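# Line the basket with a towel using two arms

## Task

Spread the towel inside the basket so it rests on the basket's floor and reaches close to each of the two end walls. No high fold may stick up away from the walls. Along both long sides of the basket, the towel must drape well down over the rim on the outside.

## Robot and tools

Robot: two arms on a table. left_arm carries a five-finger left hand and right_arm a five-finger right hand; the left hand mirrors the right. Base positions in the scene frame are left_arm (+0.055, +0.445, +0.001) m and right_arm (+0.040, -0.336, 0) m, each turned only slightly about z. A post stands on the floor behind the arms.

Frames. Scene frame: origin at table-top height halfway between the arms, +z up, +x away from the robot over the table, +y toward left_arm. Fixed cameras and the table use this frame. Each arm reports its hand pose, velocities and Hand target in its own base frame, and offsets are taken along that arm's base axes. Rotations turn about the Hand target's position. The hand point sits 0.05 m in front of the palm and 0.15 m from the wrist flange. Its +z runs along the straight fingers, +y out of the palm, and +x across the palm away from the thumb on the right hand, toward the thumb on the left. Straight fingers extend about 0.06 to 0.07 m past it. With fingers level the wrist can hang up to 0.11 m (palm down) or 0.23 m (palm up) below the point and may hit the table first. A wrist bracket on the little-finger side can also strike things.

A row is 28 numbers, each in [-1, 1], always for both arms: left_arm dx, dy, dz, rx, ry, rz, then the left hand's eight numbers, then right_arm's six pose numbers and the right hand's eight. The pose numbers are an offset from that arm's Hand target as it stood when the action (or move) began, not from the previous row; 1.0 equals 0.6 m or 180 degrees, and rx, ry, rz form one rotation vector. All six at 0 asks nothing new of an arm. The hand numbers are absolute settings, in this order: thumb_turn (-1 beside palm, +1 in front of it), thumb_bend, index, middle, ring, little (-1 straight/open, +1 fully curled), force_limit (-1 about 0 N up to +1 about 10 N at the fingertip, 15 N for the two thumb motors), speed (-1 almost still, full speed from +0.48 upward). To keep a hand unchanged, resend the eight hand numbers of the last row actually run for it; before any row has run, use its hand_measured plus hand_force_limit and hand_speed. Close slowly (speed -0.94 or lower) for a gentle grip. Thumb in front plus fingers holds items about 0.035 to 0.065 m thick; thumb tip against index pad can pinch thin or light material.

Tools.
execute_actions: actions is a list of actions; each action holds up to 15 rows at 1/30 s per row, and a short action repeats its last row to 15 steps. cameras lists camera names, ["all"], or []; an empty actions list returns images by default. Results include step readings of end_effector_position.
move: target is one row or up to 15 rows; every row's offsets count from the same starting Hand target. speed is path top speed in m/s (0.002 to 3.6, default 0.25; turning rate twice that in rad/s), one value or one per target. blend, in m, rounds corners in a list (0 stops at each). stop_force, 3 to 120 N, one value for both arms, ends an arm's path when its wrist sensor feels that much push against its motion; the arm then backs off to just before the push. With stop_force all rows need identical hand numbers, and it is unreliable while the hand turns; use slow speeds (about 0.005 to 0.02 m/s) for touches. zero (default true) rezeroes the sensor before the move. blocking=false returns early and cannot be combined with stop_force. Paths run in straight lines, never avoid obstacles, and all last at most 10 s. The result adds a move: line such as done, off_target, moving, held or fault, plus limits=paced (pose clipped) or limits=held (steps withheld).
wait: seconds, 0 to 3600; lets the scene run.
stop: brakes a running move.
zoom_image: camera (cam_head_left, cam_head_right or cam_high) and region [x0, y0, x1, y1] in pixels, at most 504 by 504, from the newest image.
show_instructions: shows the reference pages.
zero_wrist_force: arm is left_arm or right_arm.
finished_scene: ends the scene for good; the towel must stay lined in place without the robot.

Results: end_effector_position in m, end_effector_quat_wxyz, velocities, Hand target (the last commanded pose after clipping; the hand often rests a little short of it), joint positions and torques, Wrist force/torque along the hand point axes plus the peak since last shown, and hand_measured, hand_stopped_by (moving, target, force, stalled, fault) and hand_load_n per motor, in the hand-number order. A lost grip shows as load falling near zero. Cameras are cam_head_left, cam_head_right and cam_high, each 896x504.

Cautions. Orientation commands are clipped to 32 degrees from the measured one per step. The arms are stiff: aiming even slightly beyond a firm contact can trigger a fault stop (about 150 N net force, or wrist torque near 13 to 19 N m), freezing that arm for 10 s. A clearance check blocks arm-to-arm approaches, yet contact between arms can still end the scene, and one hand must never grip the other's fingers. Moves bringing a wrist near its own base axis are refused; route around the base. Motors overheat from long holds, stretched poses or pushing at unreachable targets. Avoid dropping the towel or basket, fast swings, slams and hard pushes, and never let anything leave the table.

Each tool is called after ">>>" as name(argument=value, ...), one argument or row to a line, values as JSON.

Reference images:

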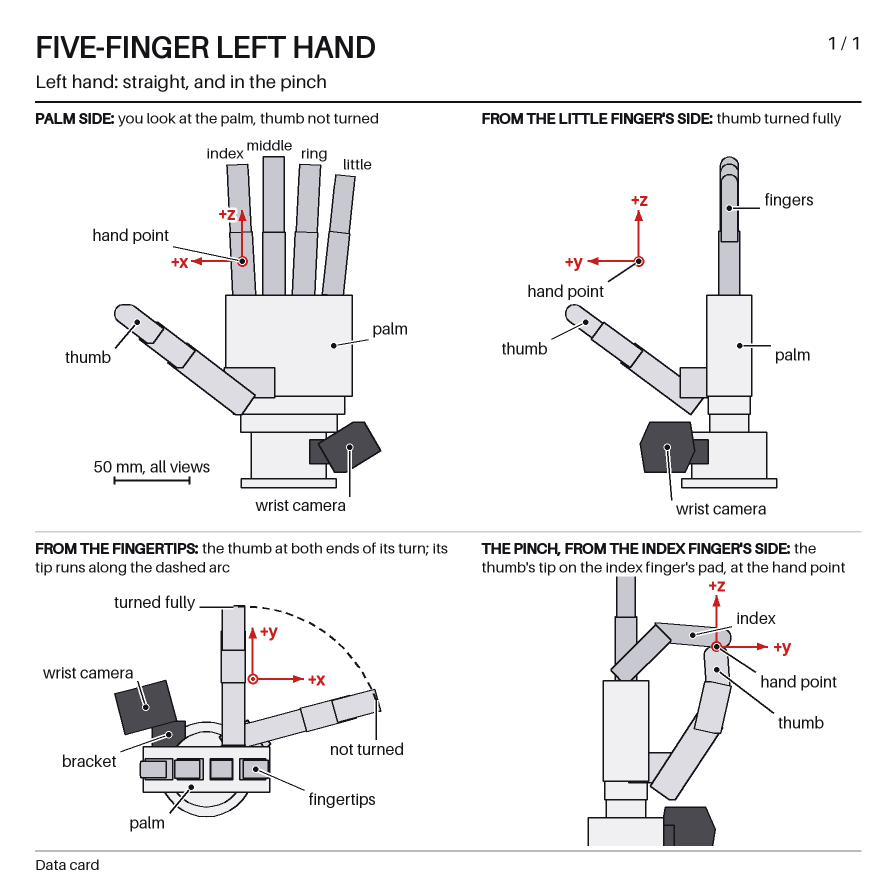

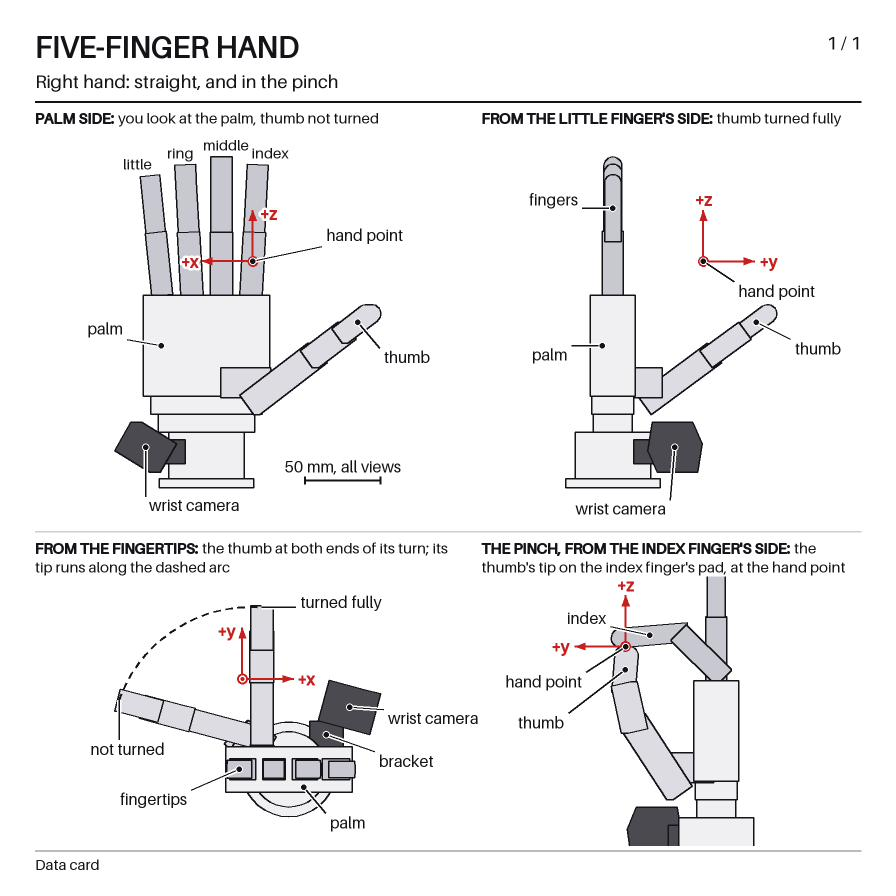

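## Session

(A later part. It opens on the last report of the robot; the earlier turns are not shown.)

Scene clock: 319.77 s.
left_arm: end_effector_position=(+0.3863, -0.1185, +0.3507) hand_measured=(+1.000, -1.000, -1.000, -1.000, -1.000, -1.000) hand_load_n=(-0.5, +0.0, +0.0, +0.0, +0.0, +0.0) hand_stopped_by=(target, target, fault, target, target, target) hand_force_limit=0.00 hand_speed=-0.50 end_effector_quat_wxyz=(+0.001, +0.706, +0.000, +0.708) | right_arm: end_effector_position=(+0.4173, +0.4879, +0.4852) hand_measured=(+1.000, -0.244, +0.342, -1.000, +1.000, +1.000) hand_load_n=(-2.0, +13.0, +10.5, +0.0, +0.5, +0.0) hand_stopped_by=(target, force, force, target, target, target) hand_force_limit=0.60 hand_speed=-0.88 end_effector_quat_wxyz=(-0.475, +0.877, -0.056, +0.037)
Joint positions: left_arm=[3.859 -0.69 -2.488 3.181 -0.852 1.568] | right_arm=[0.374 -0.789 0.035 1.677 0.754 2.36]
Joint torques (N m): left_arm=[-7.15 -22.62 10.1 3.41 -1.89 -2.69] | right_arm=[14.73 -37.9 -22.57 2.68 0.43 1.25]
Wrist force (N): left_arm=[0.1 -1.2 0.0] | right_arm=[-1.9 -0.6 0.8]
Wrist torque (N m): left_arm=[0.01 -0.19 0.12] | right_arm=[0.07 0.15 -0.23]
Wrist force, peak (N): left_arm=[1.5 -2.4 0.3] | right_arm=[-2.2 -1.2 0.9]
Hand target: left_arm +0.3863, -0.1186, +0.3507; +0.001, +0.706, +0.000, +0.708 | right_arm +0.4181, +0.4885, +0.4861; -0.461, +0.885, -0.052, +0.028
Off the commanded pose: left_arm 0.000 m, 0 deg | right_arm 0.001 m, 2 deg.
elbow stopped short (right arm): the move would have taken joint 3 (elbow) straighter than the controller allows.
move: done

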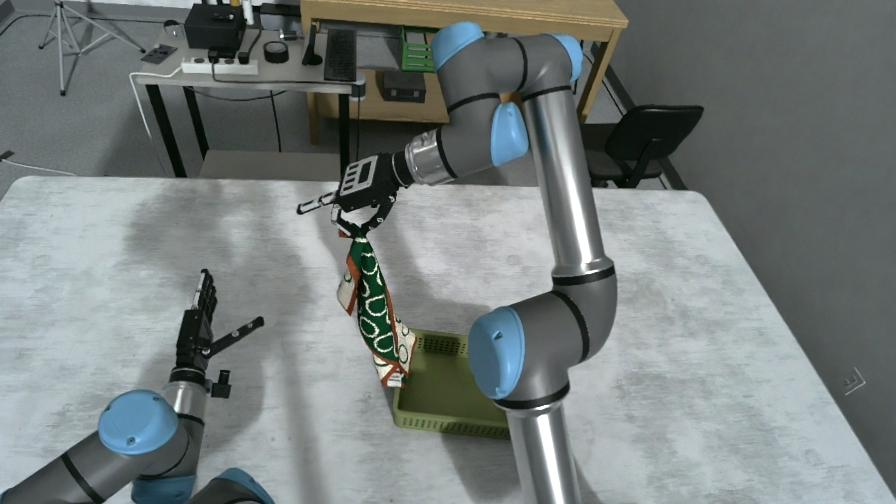

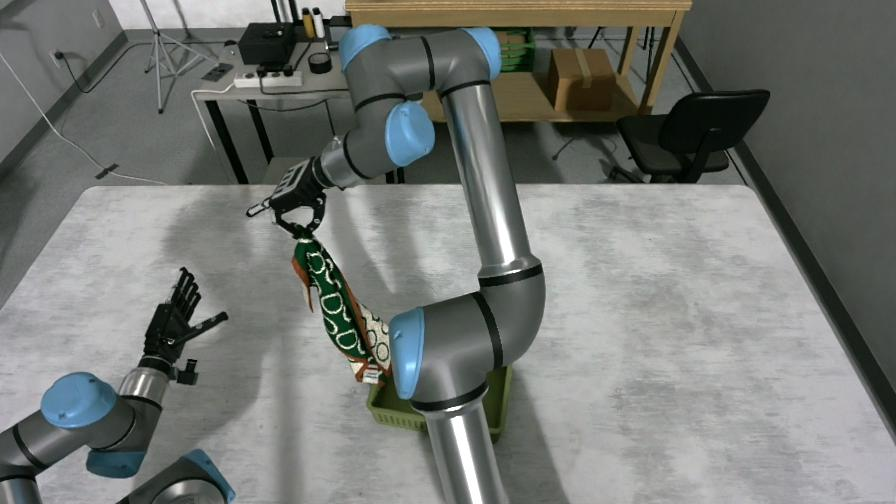

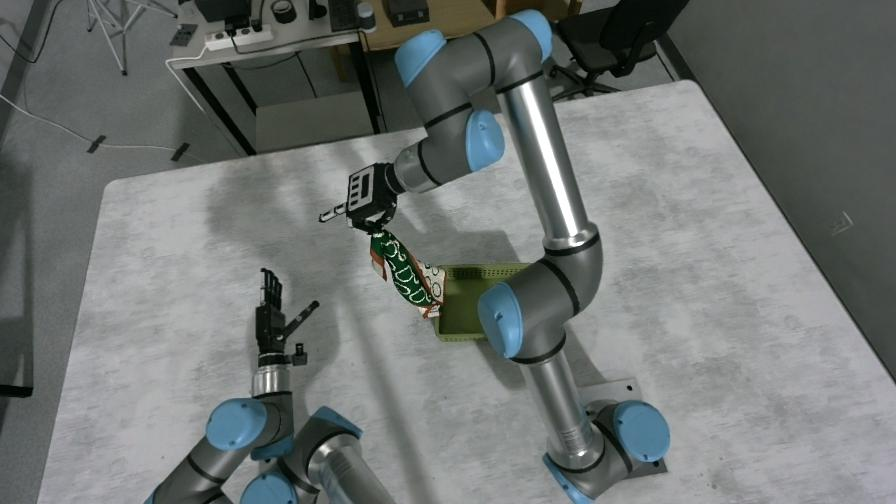

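>>> move(
  target=[
    [-0.0717,-0.1367,-0.0167,0,0,0,1,-1,-1,-1,-1,-1,0.0,-0.5,0,0,0,0,0,0,1,0,0.5,-1,1,1,0.6,-0.88],
    [-0.0923,-0.310,-0.0167,0,0,0,1,-1,-1,-1,-1,-1,0.0,-0.5,0,0,0,0,0,0,1,0,0.5,-1,1,1,0.6,-0.88],
  ],
  speed=0.15,
  blend=0.03,
  cameras=["cam_head_left","cam_high","cam_head_right"],
)

>>> zoom_image(
  camera="cam_head_left",
  region=[220, 180, 440, 420],
)

>>> zoom_image(
  camera="cam_head_right",
  region=[180, 200, 400, 420],
)

Scene clock: 323.53 s.
left_arm: end_effector_position=(+0.3310, -0.3046, +0.3407) hand_measured=(+1.000, -1.000, -1.000, -1.000, -1.000, -1.000) hand_load_n=(+0.0, +0.0, +0.0, +0.0, +0.0, +0.0) hand_stopped_by=(target, target, fault, target, target, target) hand_force_limit=0.00 hand_speed=-0.50 end_effector_quat_wxyz=(+0.001, +0.706, +0.000, +0.708) | right_arm: end_effector_position=(+0.4173, +0.4879, +0.4852) hand_measured=(+1.000, -0.244, +0.342, -1.000, +1.000, +1.000) hand_load_n=(-2.0, +13.0, +10.5, +0.0, +0.0, +0.0) hand_stopped_by=(target, force, force, target, target, target) hand_force_limit=0.60 hand_speed=-0.88 end_effector_quat_wxyz=(-0.475, +0.877, -0.056, +0.037)
Joint positions: left_arm=[2.436 -1.233 -2.314 3.55 -2.275 1.572] | right_arm=[0.374 -0.789 0.035 1.677 0.754 2.36]
Joint torques (N m): left_arm=[-7.02 -7.16 34.95 3.53 -1.96 -2.47] | right_arm=[14.67 -37.85 -22.02 2.22 0.45 1.25]
Wrist force (N): left_arm=[-0.3 -1.4 0.3] | right_arm=[-2.2 -1.1 0.6]
Wrist torque (N m): left_arm=[-0.04 -0.10 0.12] | right_arm=[0.01 0.19 -0.26]
Wrist force, peak (N): left_arm=[0.4 -2.0 0.2] | right_arm=[-2.2 -1.1 0.6]
Hand target: left_arm +0.3310, -0.3046, +0.3407; +0.001, +0.706, +0.000, +0.708 | right_arm +0.4181, +0.4885, +0.4861; -0.461, +0.885, -0.052, +0.028
Off the commanded pose: left_arm 0.000 m, 0 deg | right_arm 0.001 m, 2 deg.
elbow stopped short (right arm): the move would have taken joint 3 (elbow) straighter than the controller allows.
move: done

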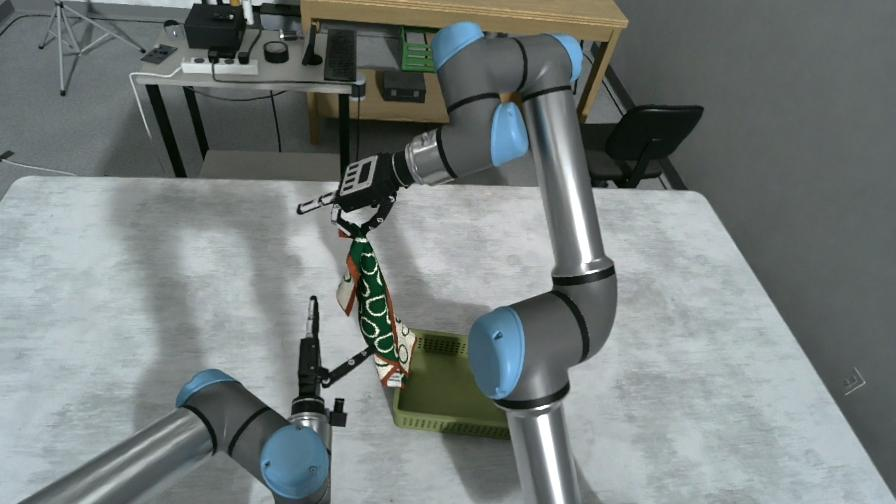

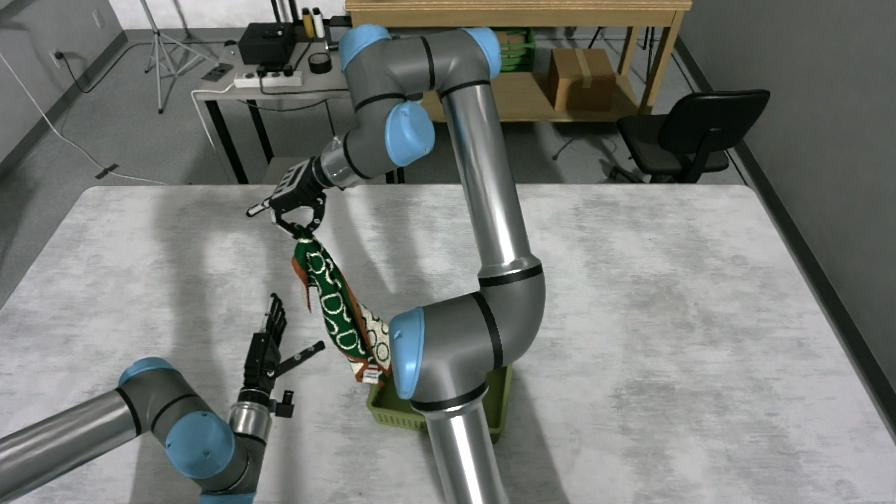

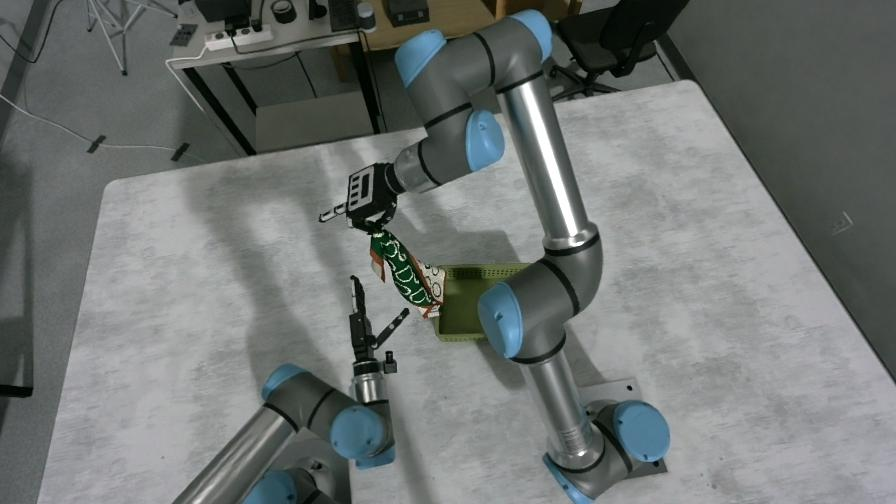

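Scaled by 2.100 from the camera's image (finer frame: 1280x720).

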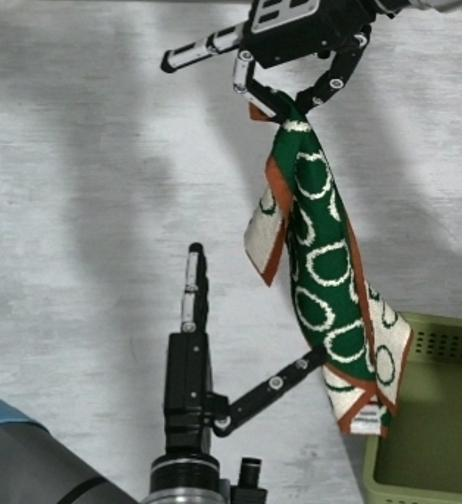

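Scaled by 2.291 from the camera's image (finer frame: 1280x720).

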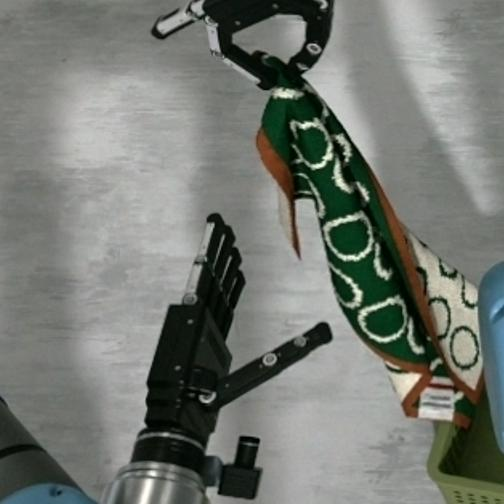

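>>> move(
  target=[0.083,0,0,0,0,0,1,-1,-1,-1,-1,-1,0.0,-0.5,0,0,0,0,0,0,1,0,0.5,-1,1,1,0.6,-0.88],
  speed=0.06,
  cameras=["cam_head_left","cam_high","cam_head_right"],
)

>>> zoom_image(
  camera="cam_head_left",
  region=[260, 200, 400, 360],
)

>>> zoom_image(
  camera="cam_head_right",
  region=[220, 200, 360, 360],
)

>>> zoom_image(
  camera="cam_high",
  region=[300, 200, 440, 340],
)

Scene clock: 325.33 s.
left_arm: end_effector_position=(+0.3807, -0.3046, +0.3407) hand_measured=(+1.000, -1.000, -1.000, -1.000, -1.000, -1.000) hand_load_n=(-0.5, +0.0, +0.0, +0.0, +0.0, +0.0) hand_stopped_by=(target, target, fault, target, target, target) hand_force_limit=0.00 hand_speed=-0.50 end_effector_quat_wxyz=(+0.001, +0.706, +0.000, +0.708) | right_arm: end_effector_position=(+0.4173, +0.4879, +0.4852) hand_measured=(+1.000, -0.244, +0.342, -1.000, +1.000, +1.000) hand_load_n=(-2.0, +13.0, +11.0, +0.0, +0.0, +0.5) hand_stopped_by=(target, force, force, target, target, target) hand_force_limit=0.60 hand_speed=-0.88 end_effector_quat_wxyz=(-0.475, +0.877, -0.056, +0.037)
Joint positions: left_arm=[2.565 -1.298 -2.272 3.573 -2.146 1.571] | right_arm=[0.374 -0.789 0.035 1.677 0.754 2.36]
Joint torques (N m): left_arm=[6.33 -4.25 34.03 3.57 1.53 -2.28] | right_arm=[14.33 -38.13 -22.33 1.94 0.4 1.29]
Wrist force (N): left_arm=[0.1 -1.1 0.0] | right_arm=[-2.2 -0.9 0.6]
Wrist torque (N m): left_arm=[0.02 -0.19 0.12] | right_arm=[0.03 0.20 -0.26]
Wrist force, peak (N): left_arm=[-0.4 -1.6 0.1] | right_arm=[-2.2 -0.9 0.9]
Hand target: left_arm +0.3808, -0.3046, +0.3407; +0.001, +0.706, +0.000, +0.708 | right_arm +0.4181, +0.4885, +0.4861; -0.461, +0.885, -0.052, +0.028
Off the commanded pose: left_arm 0.000 m, 0 deg | right_arm 0.001 m, 2 deg.
elbow stopped short (right arm): the move would have taken joint 3 (elbow) straighter than the controller allows.
move: done

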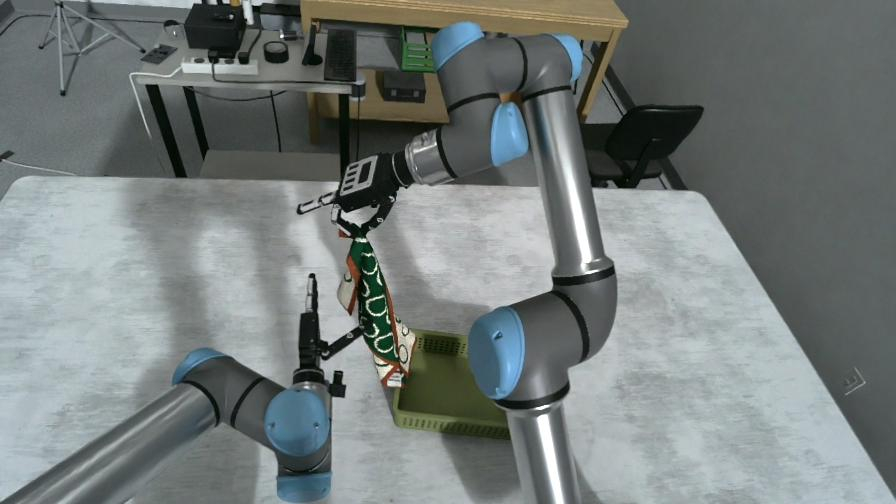

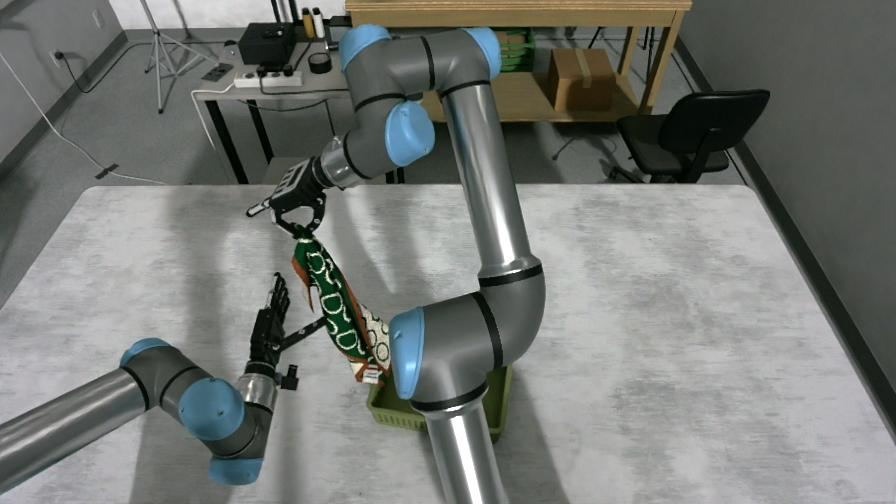

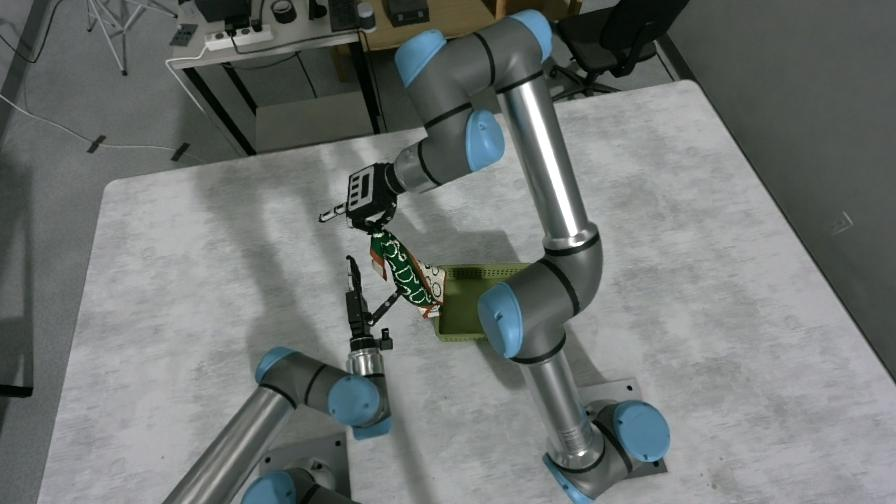

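Scaled by 3.150 from the camera's image (finer frame: 1280x720).

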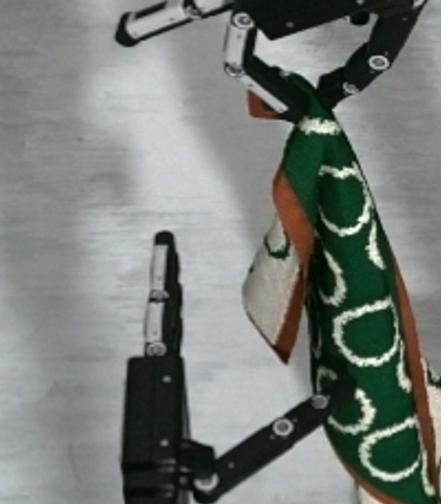

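Scaled by 3.150 from the camera's image (finer frame: 1280x720).

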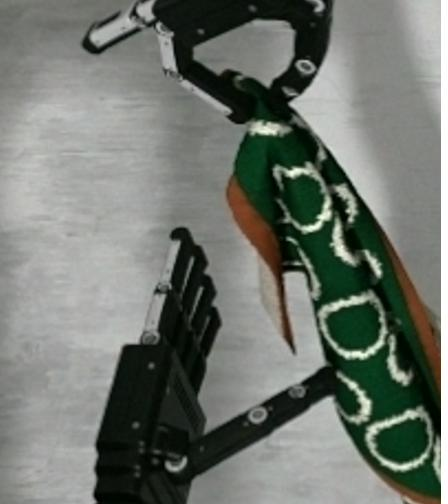

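Scaled by 3.600 from the camera's image (finer frame: 1280x720).

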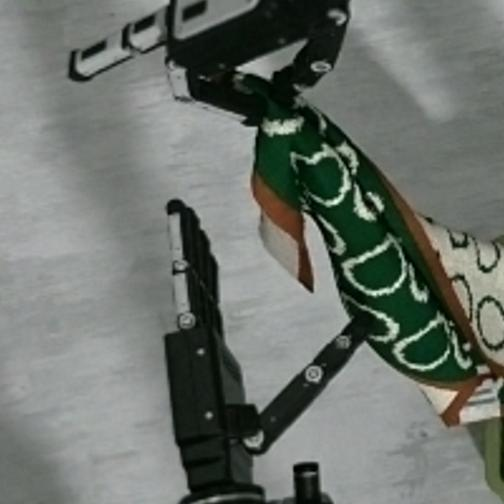

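>>> move(
  target=[0.0167,0,0,0,0,0,1,-0.4,-1,-1,-1,-1,0.0,-0.7,0,0,0,0,0,0,1,0,0.5,-1,1,1,0.6,-0.88],
  speed=0.03,
  cameras=["cam_head_left","cam_high","cam_head_right"],
)

>>> zoom_image(
  camera="cam_head_left",
  region=[260, 200, 400, 360],
)

>>> zoom_image(
  camera="cam_head_right",
  region=[220, 200, 360, 360],
)

>>> zoom_image(
  camera="cam_high",
  region=[300, 200, 440, 340],
)

Scene clock: 327.60 s.
left_arm: end_effector_position=(+0.3908, -0.3046, +0.3407) hand_measured=(+1.000, -0.400, -1.000, -1.000, -1.000, -1.000) hand_load_n=(+0.0, +0.0, +0.0, +0.0, +0.0, +0.0) hand_stopped_by=(target, target, fault, target, target, target) hand_force_limit=0.00 hand_speed=-0.70 end_effector_quat_wxyz=(+0.001, +0.706, +0.000, +0.708) | right_arm: end_effector_position=(+0.4173, +0.4879, +0.4852) hand_measured=(+1.000, -0.244, +0.342, -1.000, +1.000, +1.000) hand_load_n=(-2.0, +13.5, +10.5, +0.0, +0.0, +0.0) hand_stopped_by=(target, force, force, target, target, target) hand_force_limit=0.60 hand_speed=-0.88 end_effector_quat_wxyz=(-0.475, +0.877, -0.056, +0.037)
Joint positions: left_arm=[2.587 -1.314 -2.261 3.578 -2.124 1.571] | right_arm=[0.374 -0.789 0.035 1.677 0.754 2.36]
Joint torques (N m): left_arm=[6.15 -3.52 34.6 3.59 1.59 -2.4] | right_arm=[14.81 -38.5 -21.76 1.65 0.34 1.22]
Wrist force (N): left_arm=[-0.1 -1.1 0.1] | right_arm=[-1.8 -0.7 0.8]
Wrist torque (N m): left_arm=[0.00 -0.15 0.11] | right_arm=[0.04 0.13 -0.23]
Wrist force, peak (N): left_arm=[-0.1 -1.5 0.2] | right_arm=[-2.2 -1.0 0.8]
Hand target: left_arm +0.3908, -0.3046, +0.3407; +0.001, +0.706, +0.000, +0.708 | right_arm +0.4181, +0.4885, +0.4861; -0.461, +0.885, -0.052, +0.028
Off the commanded pose: left_arm 0.000 m, 0 deg | right_arm 0.001 m, 2 deg.
elbow stopped short (right arm): the move would have taken joint 3 (elbow) straighter than the controller allows.
move: done

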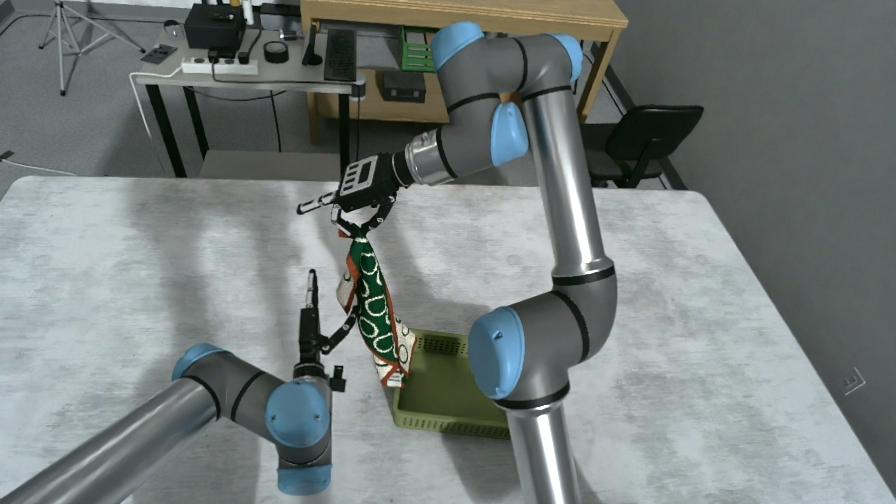

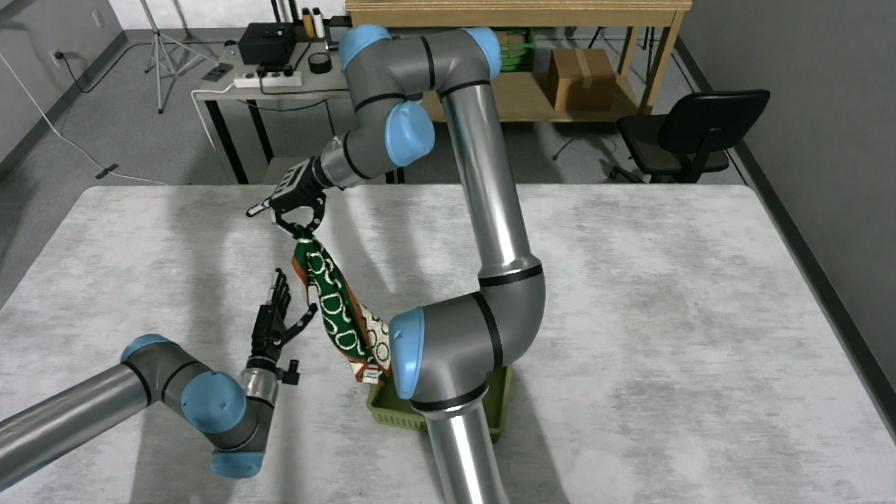

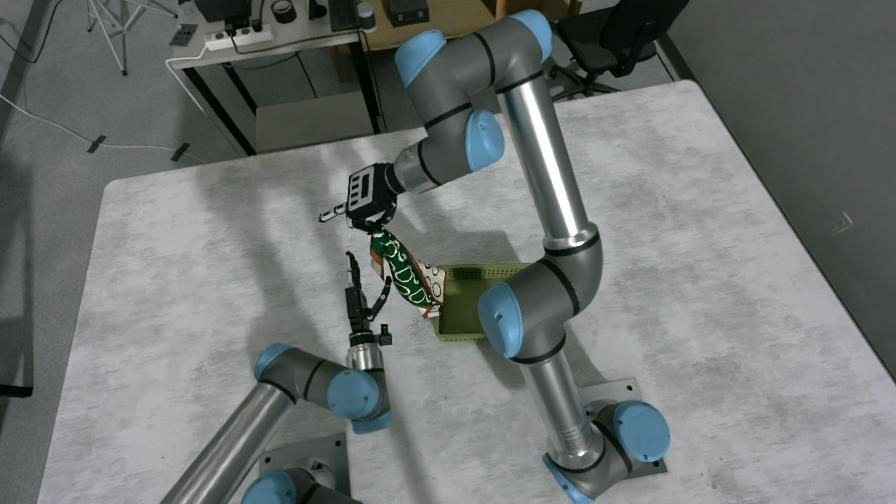

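Scaled by 3.150 from the camera's image (finer frame: 1280x720).

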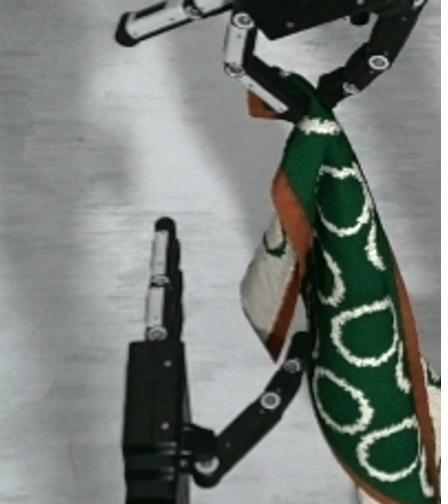

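Scaled by 3.150 from the camera's image (finer frame: 1280x720).

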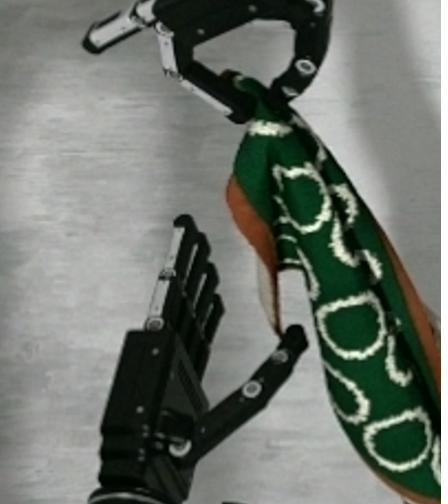

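Scaled by 3.600 from the camera's image (finer frame: 1280x720).

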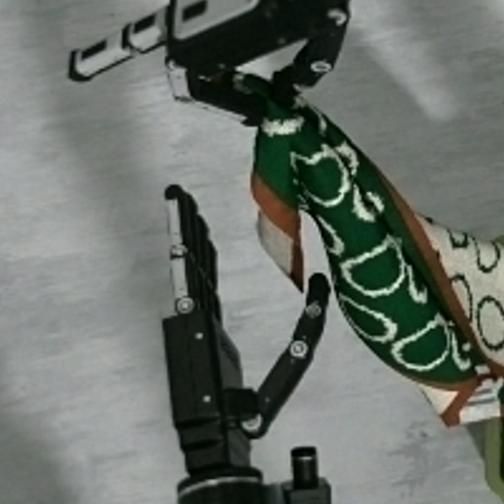

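>>> move(
  target=[0.01,0,0,0,0,0,1,-0.4,-1,0.1,-1,-1,0.0,-0.7,0,0,0,0,0,0,1,0,0.5,-1,1,1,0.6,-0.88],
  speed=0.03,
  cameras=["cam_head_left","cam_high","cam_head_right"],
)

>>> zoom_image(
  camera="cam_head_left",
  region=[260, 200, 400, 360],
)

>>> zoom_image(
  camera="cam_head_right",
  region=[220, 200, 360, 360],
)

>>> zoom_image(
  camera="cam_high",
  region=[300, 200, 440, 340],
)

Scene clock: 330.70 s.
left_arm: end_effector_position=(+0.3968, -0.3046, +0.3407) hand_measured=(+1.000, -0.400, -1.000, +0.100, -1.000, -1.000) hand_load_n=(+0.0, +0.0, +0.0, +0.0, +0.0, -0.5) hand_stopped_by=(target, target, fault, target, target, target) hand_force_limit=0.00 hand_speed=-0.70 end_effector_quat_wxyz=(+0.001, +0.706, +0.000, +0.708) | right_arm: end_effector_position=(+0.4173, +0.4879, +0.4852) hand_measured=(+1.000, -0.244, +0.342, -1.000, +1.000, +1.000) hand_load_n=(-1.5, +13.0, +10.5, +0.0, +0.0, +0.5) hand_stopped_by=(target, force, force, target, target, target) hand_force_limit=0.60 hand_speed=-0.88 end_effector_quat_wxyz=(-0.475, +0.877, -0.056, +0.037)
Joint positions: left_arm=[2.599 -1.323 -2.255 3.581 -2.112 1.571] | right_arm=[0.374 -0.789 0.035 1.677 0.754 2.36]
Joint torques (N m): left_arm=[6.43 -2.98 35.2 3.65 1.44 -2.4] | right_arm=[14.51 -37.87 -21.96 1.16 0.34 1.23]
Wrist force (N): left_arm=[-0.1 -1.2 -0.2] | right_arm=[-1.9 -1.0 0.7]
Wrist torque (N m): left_arm=[0.02 -0.16 0.12] | right_arm=[0.01 0.16 -0.25]
Wrist force, peak (N): left_arm=[0.2 -1.6 -0.1] | right_arm=[-2.1 -1.2 0.9]
Hand target: left_arm +0.3968, -0.3046, +0.3407; +0.001, +0.706, +0.000, +0.708 | right_arm +0.4181, +0.4885, +0.4861; -0.461, +0.885, -0.052, +0.028
Off the commanded pose: left_arm 0.000 m, 0 deg | right_arm 0.001 m, 2 deg.
elbow stopped short (right arm): the move would have taken joint 3 (elbow) straighter than the controller allows.
move: done

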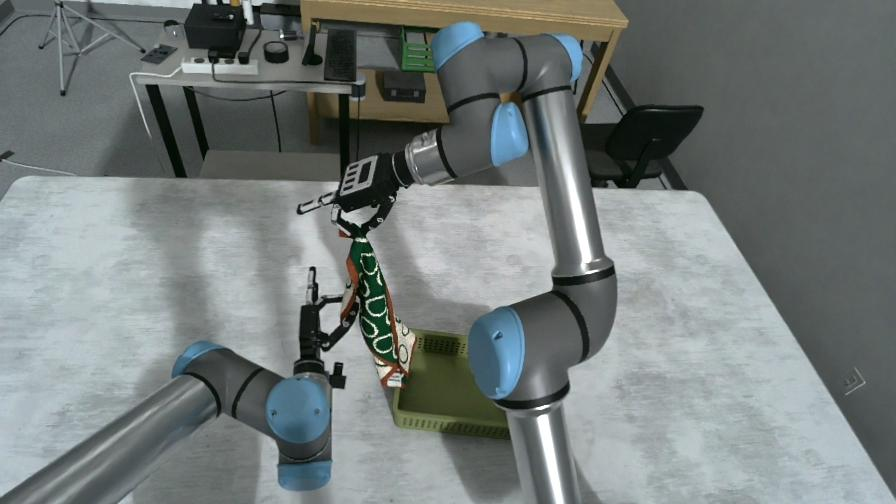

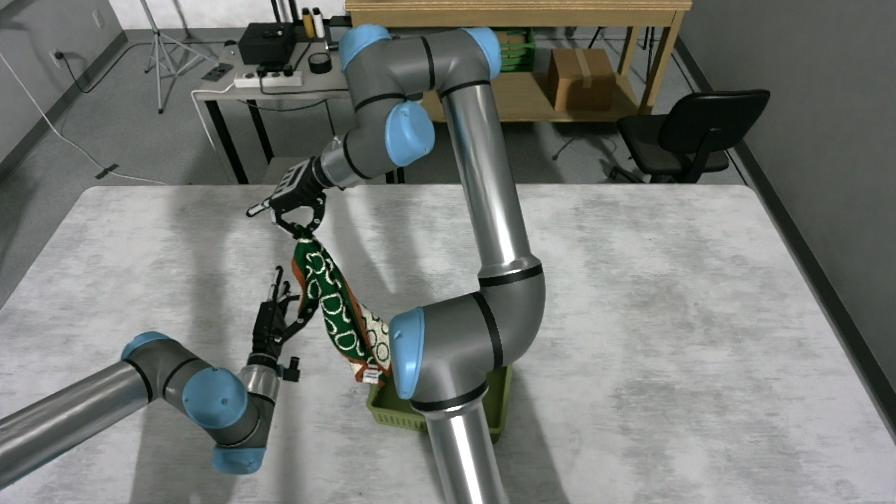

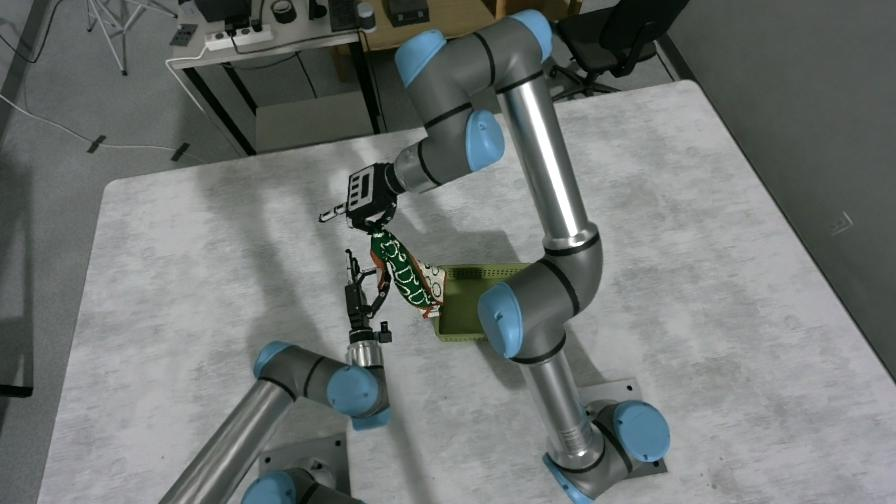

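Scaled by 3.150 from the camera's image (finer frame: 1280x720).

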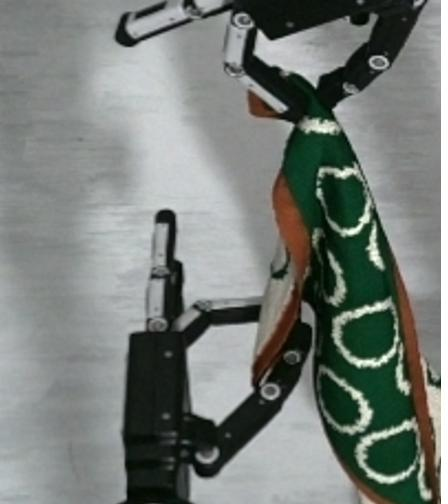

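Scaled by 3.150 from the camera's image (finer frame: 1280x720).

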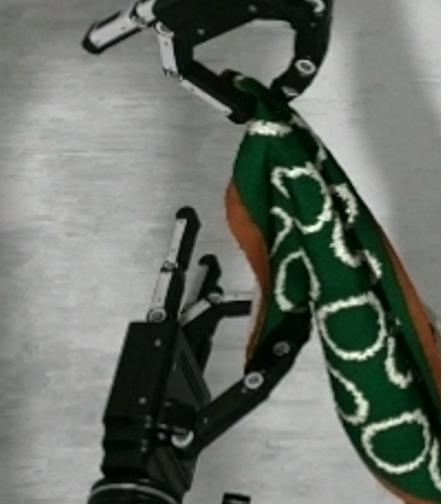

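Scaled by 3.600 from the camera's image (finer frame: 1280x720).

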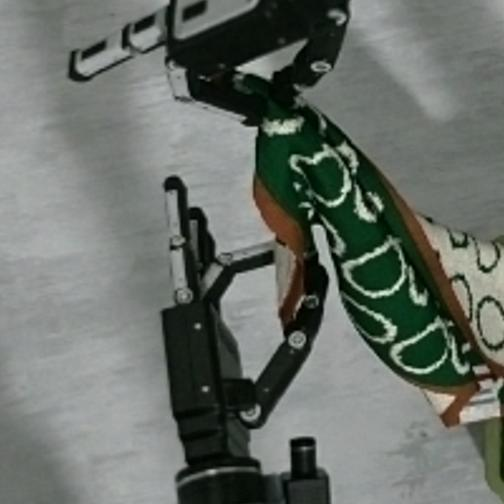

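>>> execute_actions(
  actions=[
    [[0,0,0,0,0,0,1,0.0,-1,0.5,-1,-1,0.5,-0.85,0,0,0,0,0,0,1,0,0.5,-1,1,1,0.6,-0.88]],
  ],
)

>>> wait(
  seconds=1.5,
  cameras=["cam_head_left","cam_high","cam_head_right"],
)

>>> zoom_image(
  camera="cam_head_left",
  region=[260, 200, 400, 360],
)

>>> zoom_image(
  camera="cam_head_right",
  region=[220, 200, 360, 360],
)

Scene clock: 332.00 s.
left_arm: end_effector_position=(+0.3968, -0.3046, +0.3407) hand_measured=(+1.000, -0.268, -1.000, +0.276, -1.000, -1.000) hand_load_n=(+0.0, +11.0, +0.0, +15.5, +0.0, +0.0) hand_stopped_by=(target, force, fault, force, target, target) hand_force_limit=0.50 hand_speed=-0.85 end_effector_quat_wxyz=(+0.001, +0.706, +0.000, +0.708) | right_arm: end_effector_position=(+0.4173, +0.4879, +0.4852) hand_measured=(+1.000, -0.244, +0.342, -1.000, +1.000, +1.000) hand_load_n=(-2.0, +13.5, +10.5, +0.0, +0.0, +0.0) hand_stopped_by=(target, force, force, target, target, target) hand_force_limit=0.60 hand_speed=-0.88 end_effector_quat_wxyz=(-0.475, +0.877, -0.056, +0.037)
Joint positions: left_arm=[2.599 -1.323 -2.255 3.581 -2.112 1.571] | right_arm=[0.374 -0.789 0.035 1.677 0.754 2.36]
Joint torques (N m): left_arm=[6.5 -2.65 34.22 3.6 1.62 -2.36] | right_arm=[14.38 -38.15 -22.29 1.13 0.24 1.3]
Wrist force (N): left_arm=[-0.1 -0.9 0.1] | right_arm=[-1.7 -1.0 1.0]
Wrist torque (N m): left_arm=[0.04 -0.14 0.11] | right_arm=[0.00 0.11 -0.23]
Wrist force, peak (N): left_arm=[-0.2 -1.4 0.0] | right_arm=[-2.2 -0.9 0.7]
Hand target: left_arm +0.3968, -0.3046, +0.3407; +0.001, +0.706, +0.000, +0.708 | right_arm +0.4181, +0.4885, +0.4861; -0.461, +0.885, -0.052, +0.028
Off the commanded pose: left_arm 0.000 m, 0 deg | right_arm 0.001 m, 2 deg.
elbow stopped short (right arm): the move would have taken joint 3 (elbow) straighter than the controller allows.
Step readings (end_effector_position of left_arm | right_arm):
0: (+0.3968, -0.3046, +0.3407) | (+0.4173, +0.4879, +0.4852)
1: (+0.3968, -0.3046, +0.3407) | (+0.4173, +0.4879, +0.4852)
2: (+0.3968, -0.3046, +0.3407) | (+0.4173, +0.4879, +0.4852)
4: (+0.3968, -0.3046, +0.3407) | (+0.4173, +0.4879, +0.4852)
8: (+0.3968, -0.3046, +0.3407) | (+0.4173, +0.4879, +0.4852)
15: (+0.3968, -0.3046, +0.3407) | (+0.4173, +0.4879, +0.4852)

Scene clock: 333.50 s.
left_arm: end_effector_position=(+0.3968, -0.3046, +0.3407) hand_measured=(+1.000, -0.268, -1.000, +0.276, -1.000, -1.000) hand_load_n=(+0.0, +11.0, +0.0, +16.0, +0.0, +0.0) hand_stopped_by=(target, force, fault, force, target, target) hand_force_limit=0.50 hand_speed=-0.85 end_effector_quat_wxyz=(+0.001, +0.706, +0.000, +0.708) | right_arm: end_effector_position=(+0.4173, +0.4879, +0.4852) hand_measured=(+1.000, -0.244, +0.342, -1.000, +1.000, +1.000) hand_load_n=(-2.0, +13.0, +10.5, +0.0, +0.0, +0.0) hand_stopped_by=(target, force, force, target, target, target) hand_force_limit=0.60 hand_speed=-0.88 end_effector_quat_wxyz=(-0.475, +0.877, -0.056, +0.037)
Joint positions: left_arm=[2.599 -1.323 -2.255 3.581 -2.112 1.571] | right_arm=[0.374 -0.789 0.035 1.677 0.754 2.36]
Joint torques (N m): left_arm=[6.84 -3.14 34.45 3.43 1.5 -2.14] | right_arm=[14.34 -38.65 -21.9 0.81 0.25 1.26]
Wrist force (N): left_arm=[-0.2 -1.1 0.1] | right_arm=[-1.9 -0.8 0.6]
Wrist torque (N m): left_arm=[0.01 -0.13 0.11] | right_arm=[0.06 0.16 -0.23]
Wrist force, peak (N): left_arm=[0.0 -1.3 -0.1] | right_arm=[-2.0 -1.0 0.9]
Hand target: left_arm +0.3968, -0.3046, +0.3407; +0.001, +0.706, +0.000, +0.708 | right_arm +0.4181, +0.4885, +0.4861; -0.461, +0.885, -0.052, +0.028
Off the commanded pose: left_arm 0.000 m, 0 deg | right_arm 0.001 m, 2 deg.
wait: 1.50 s; at rest by 0.17 s

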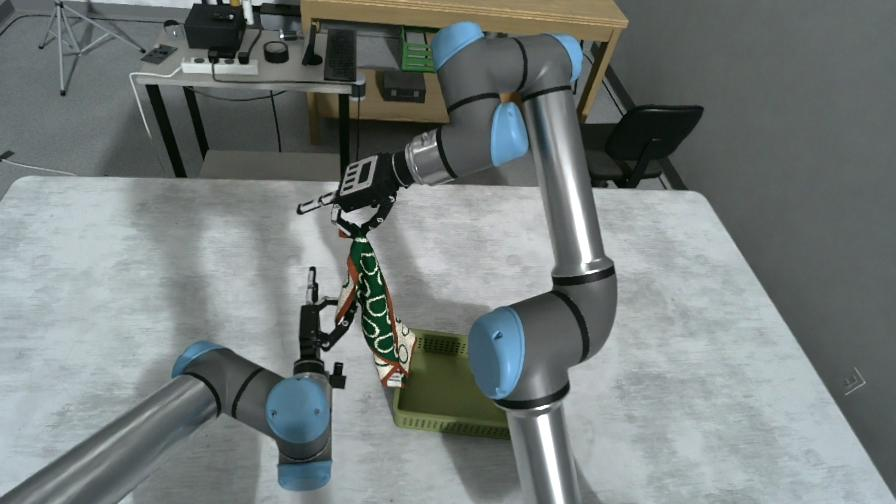

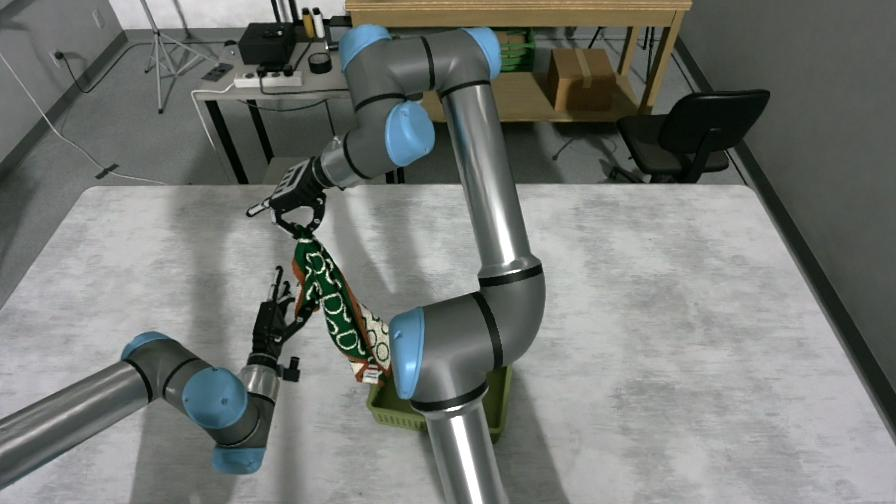

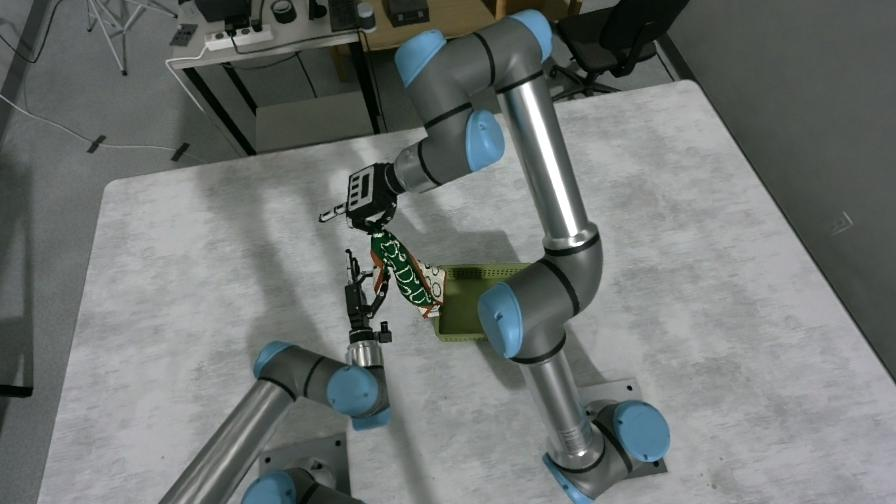

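Scaled by 3.150 from the camera's image (finer frame: 1280x720).

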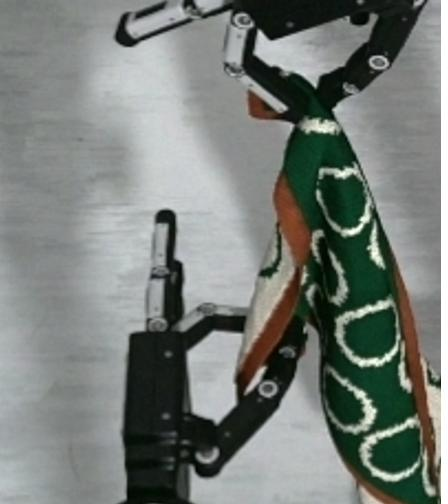

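Scaled by 3.150 from the camera's image (finer frame: 1280x720).

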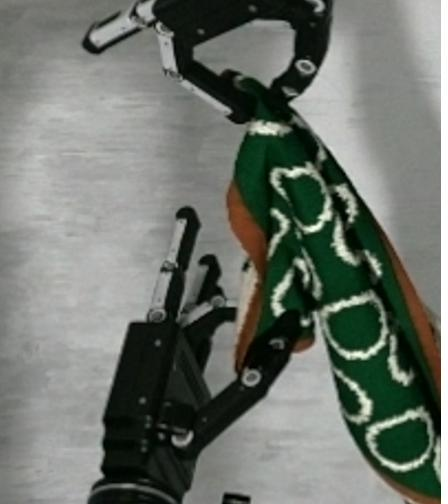

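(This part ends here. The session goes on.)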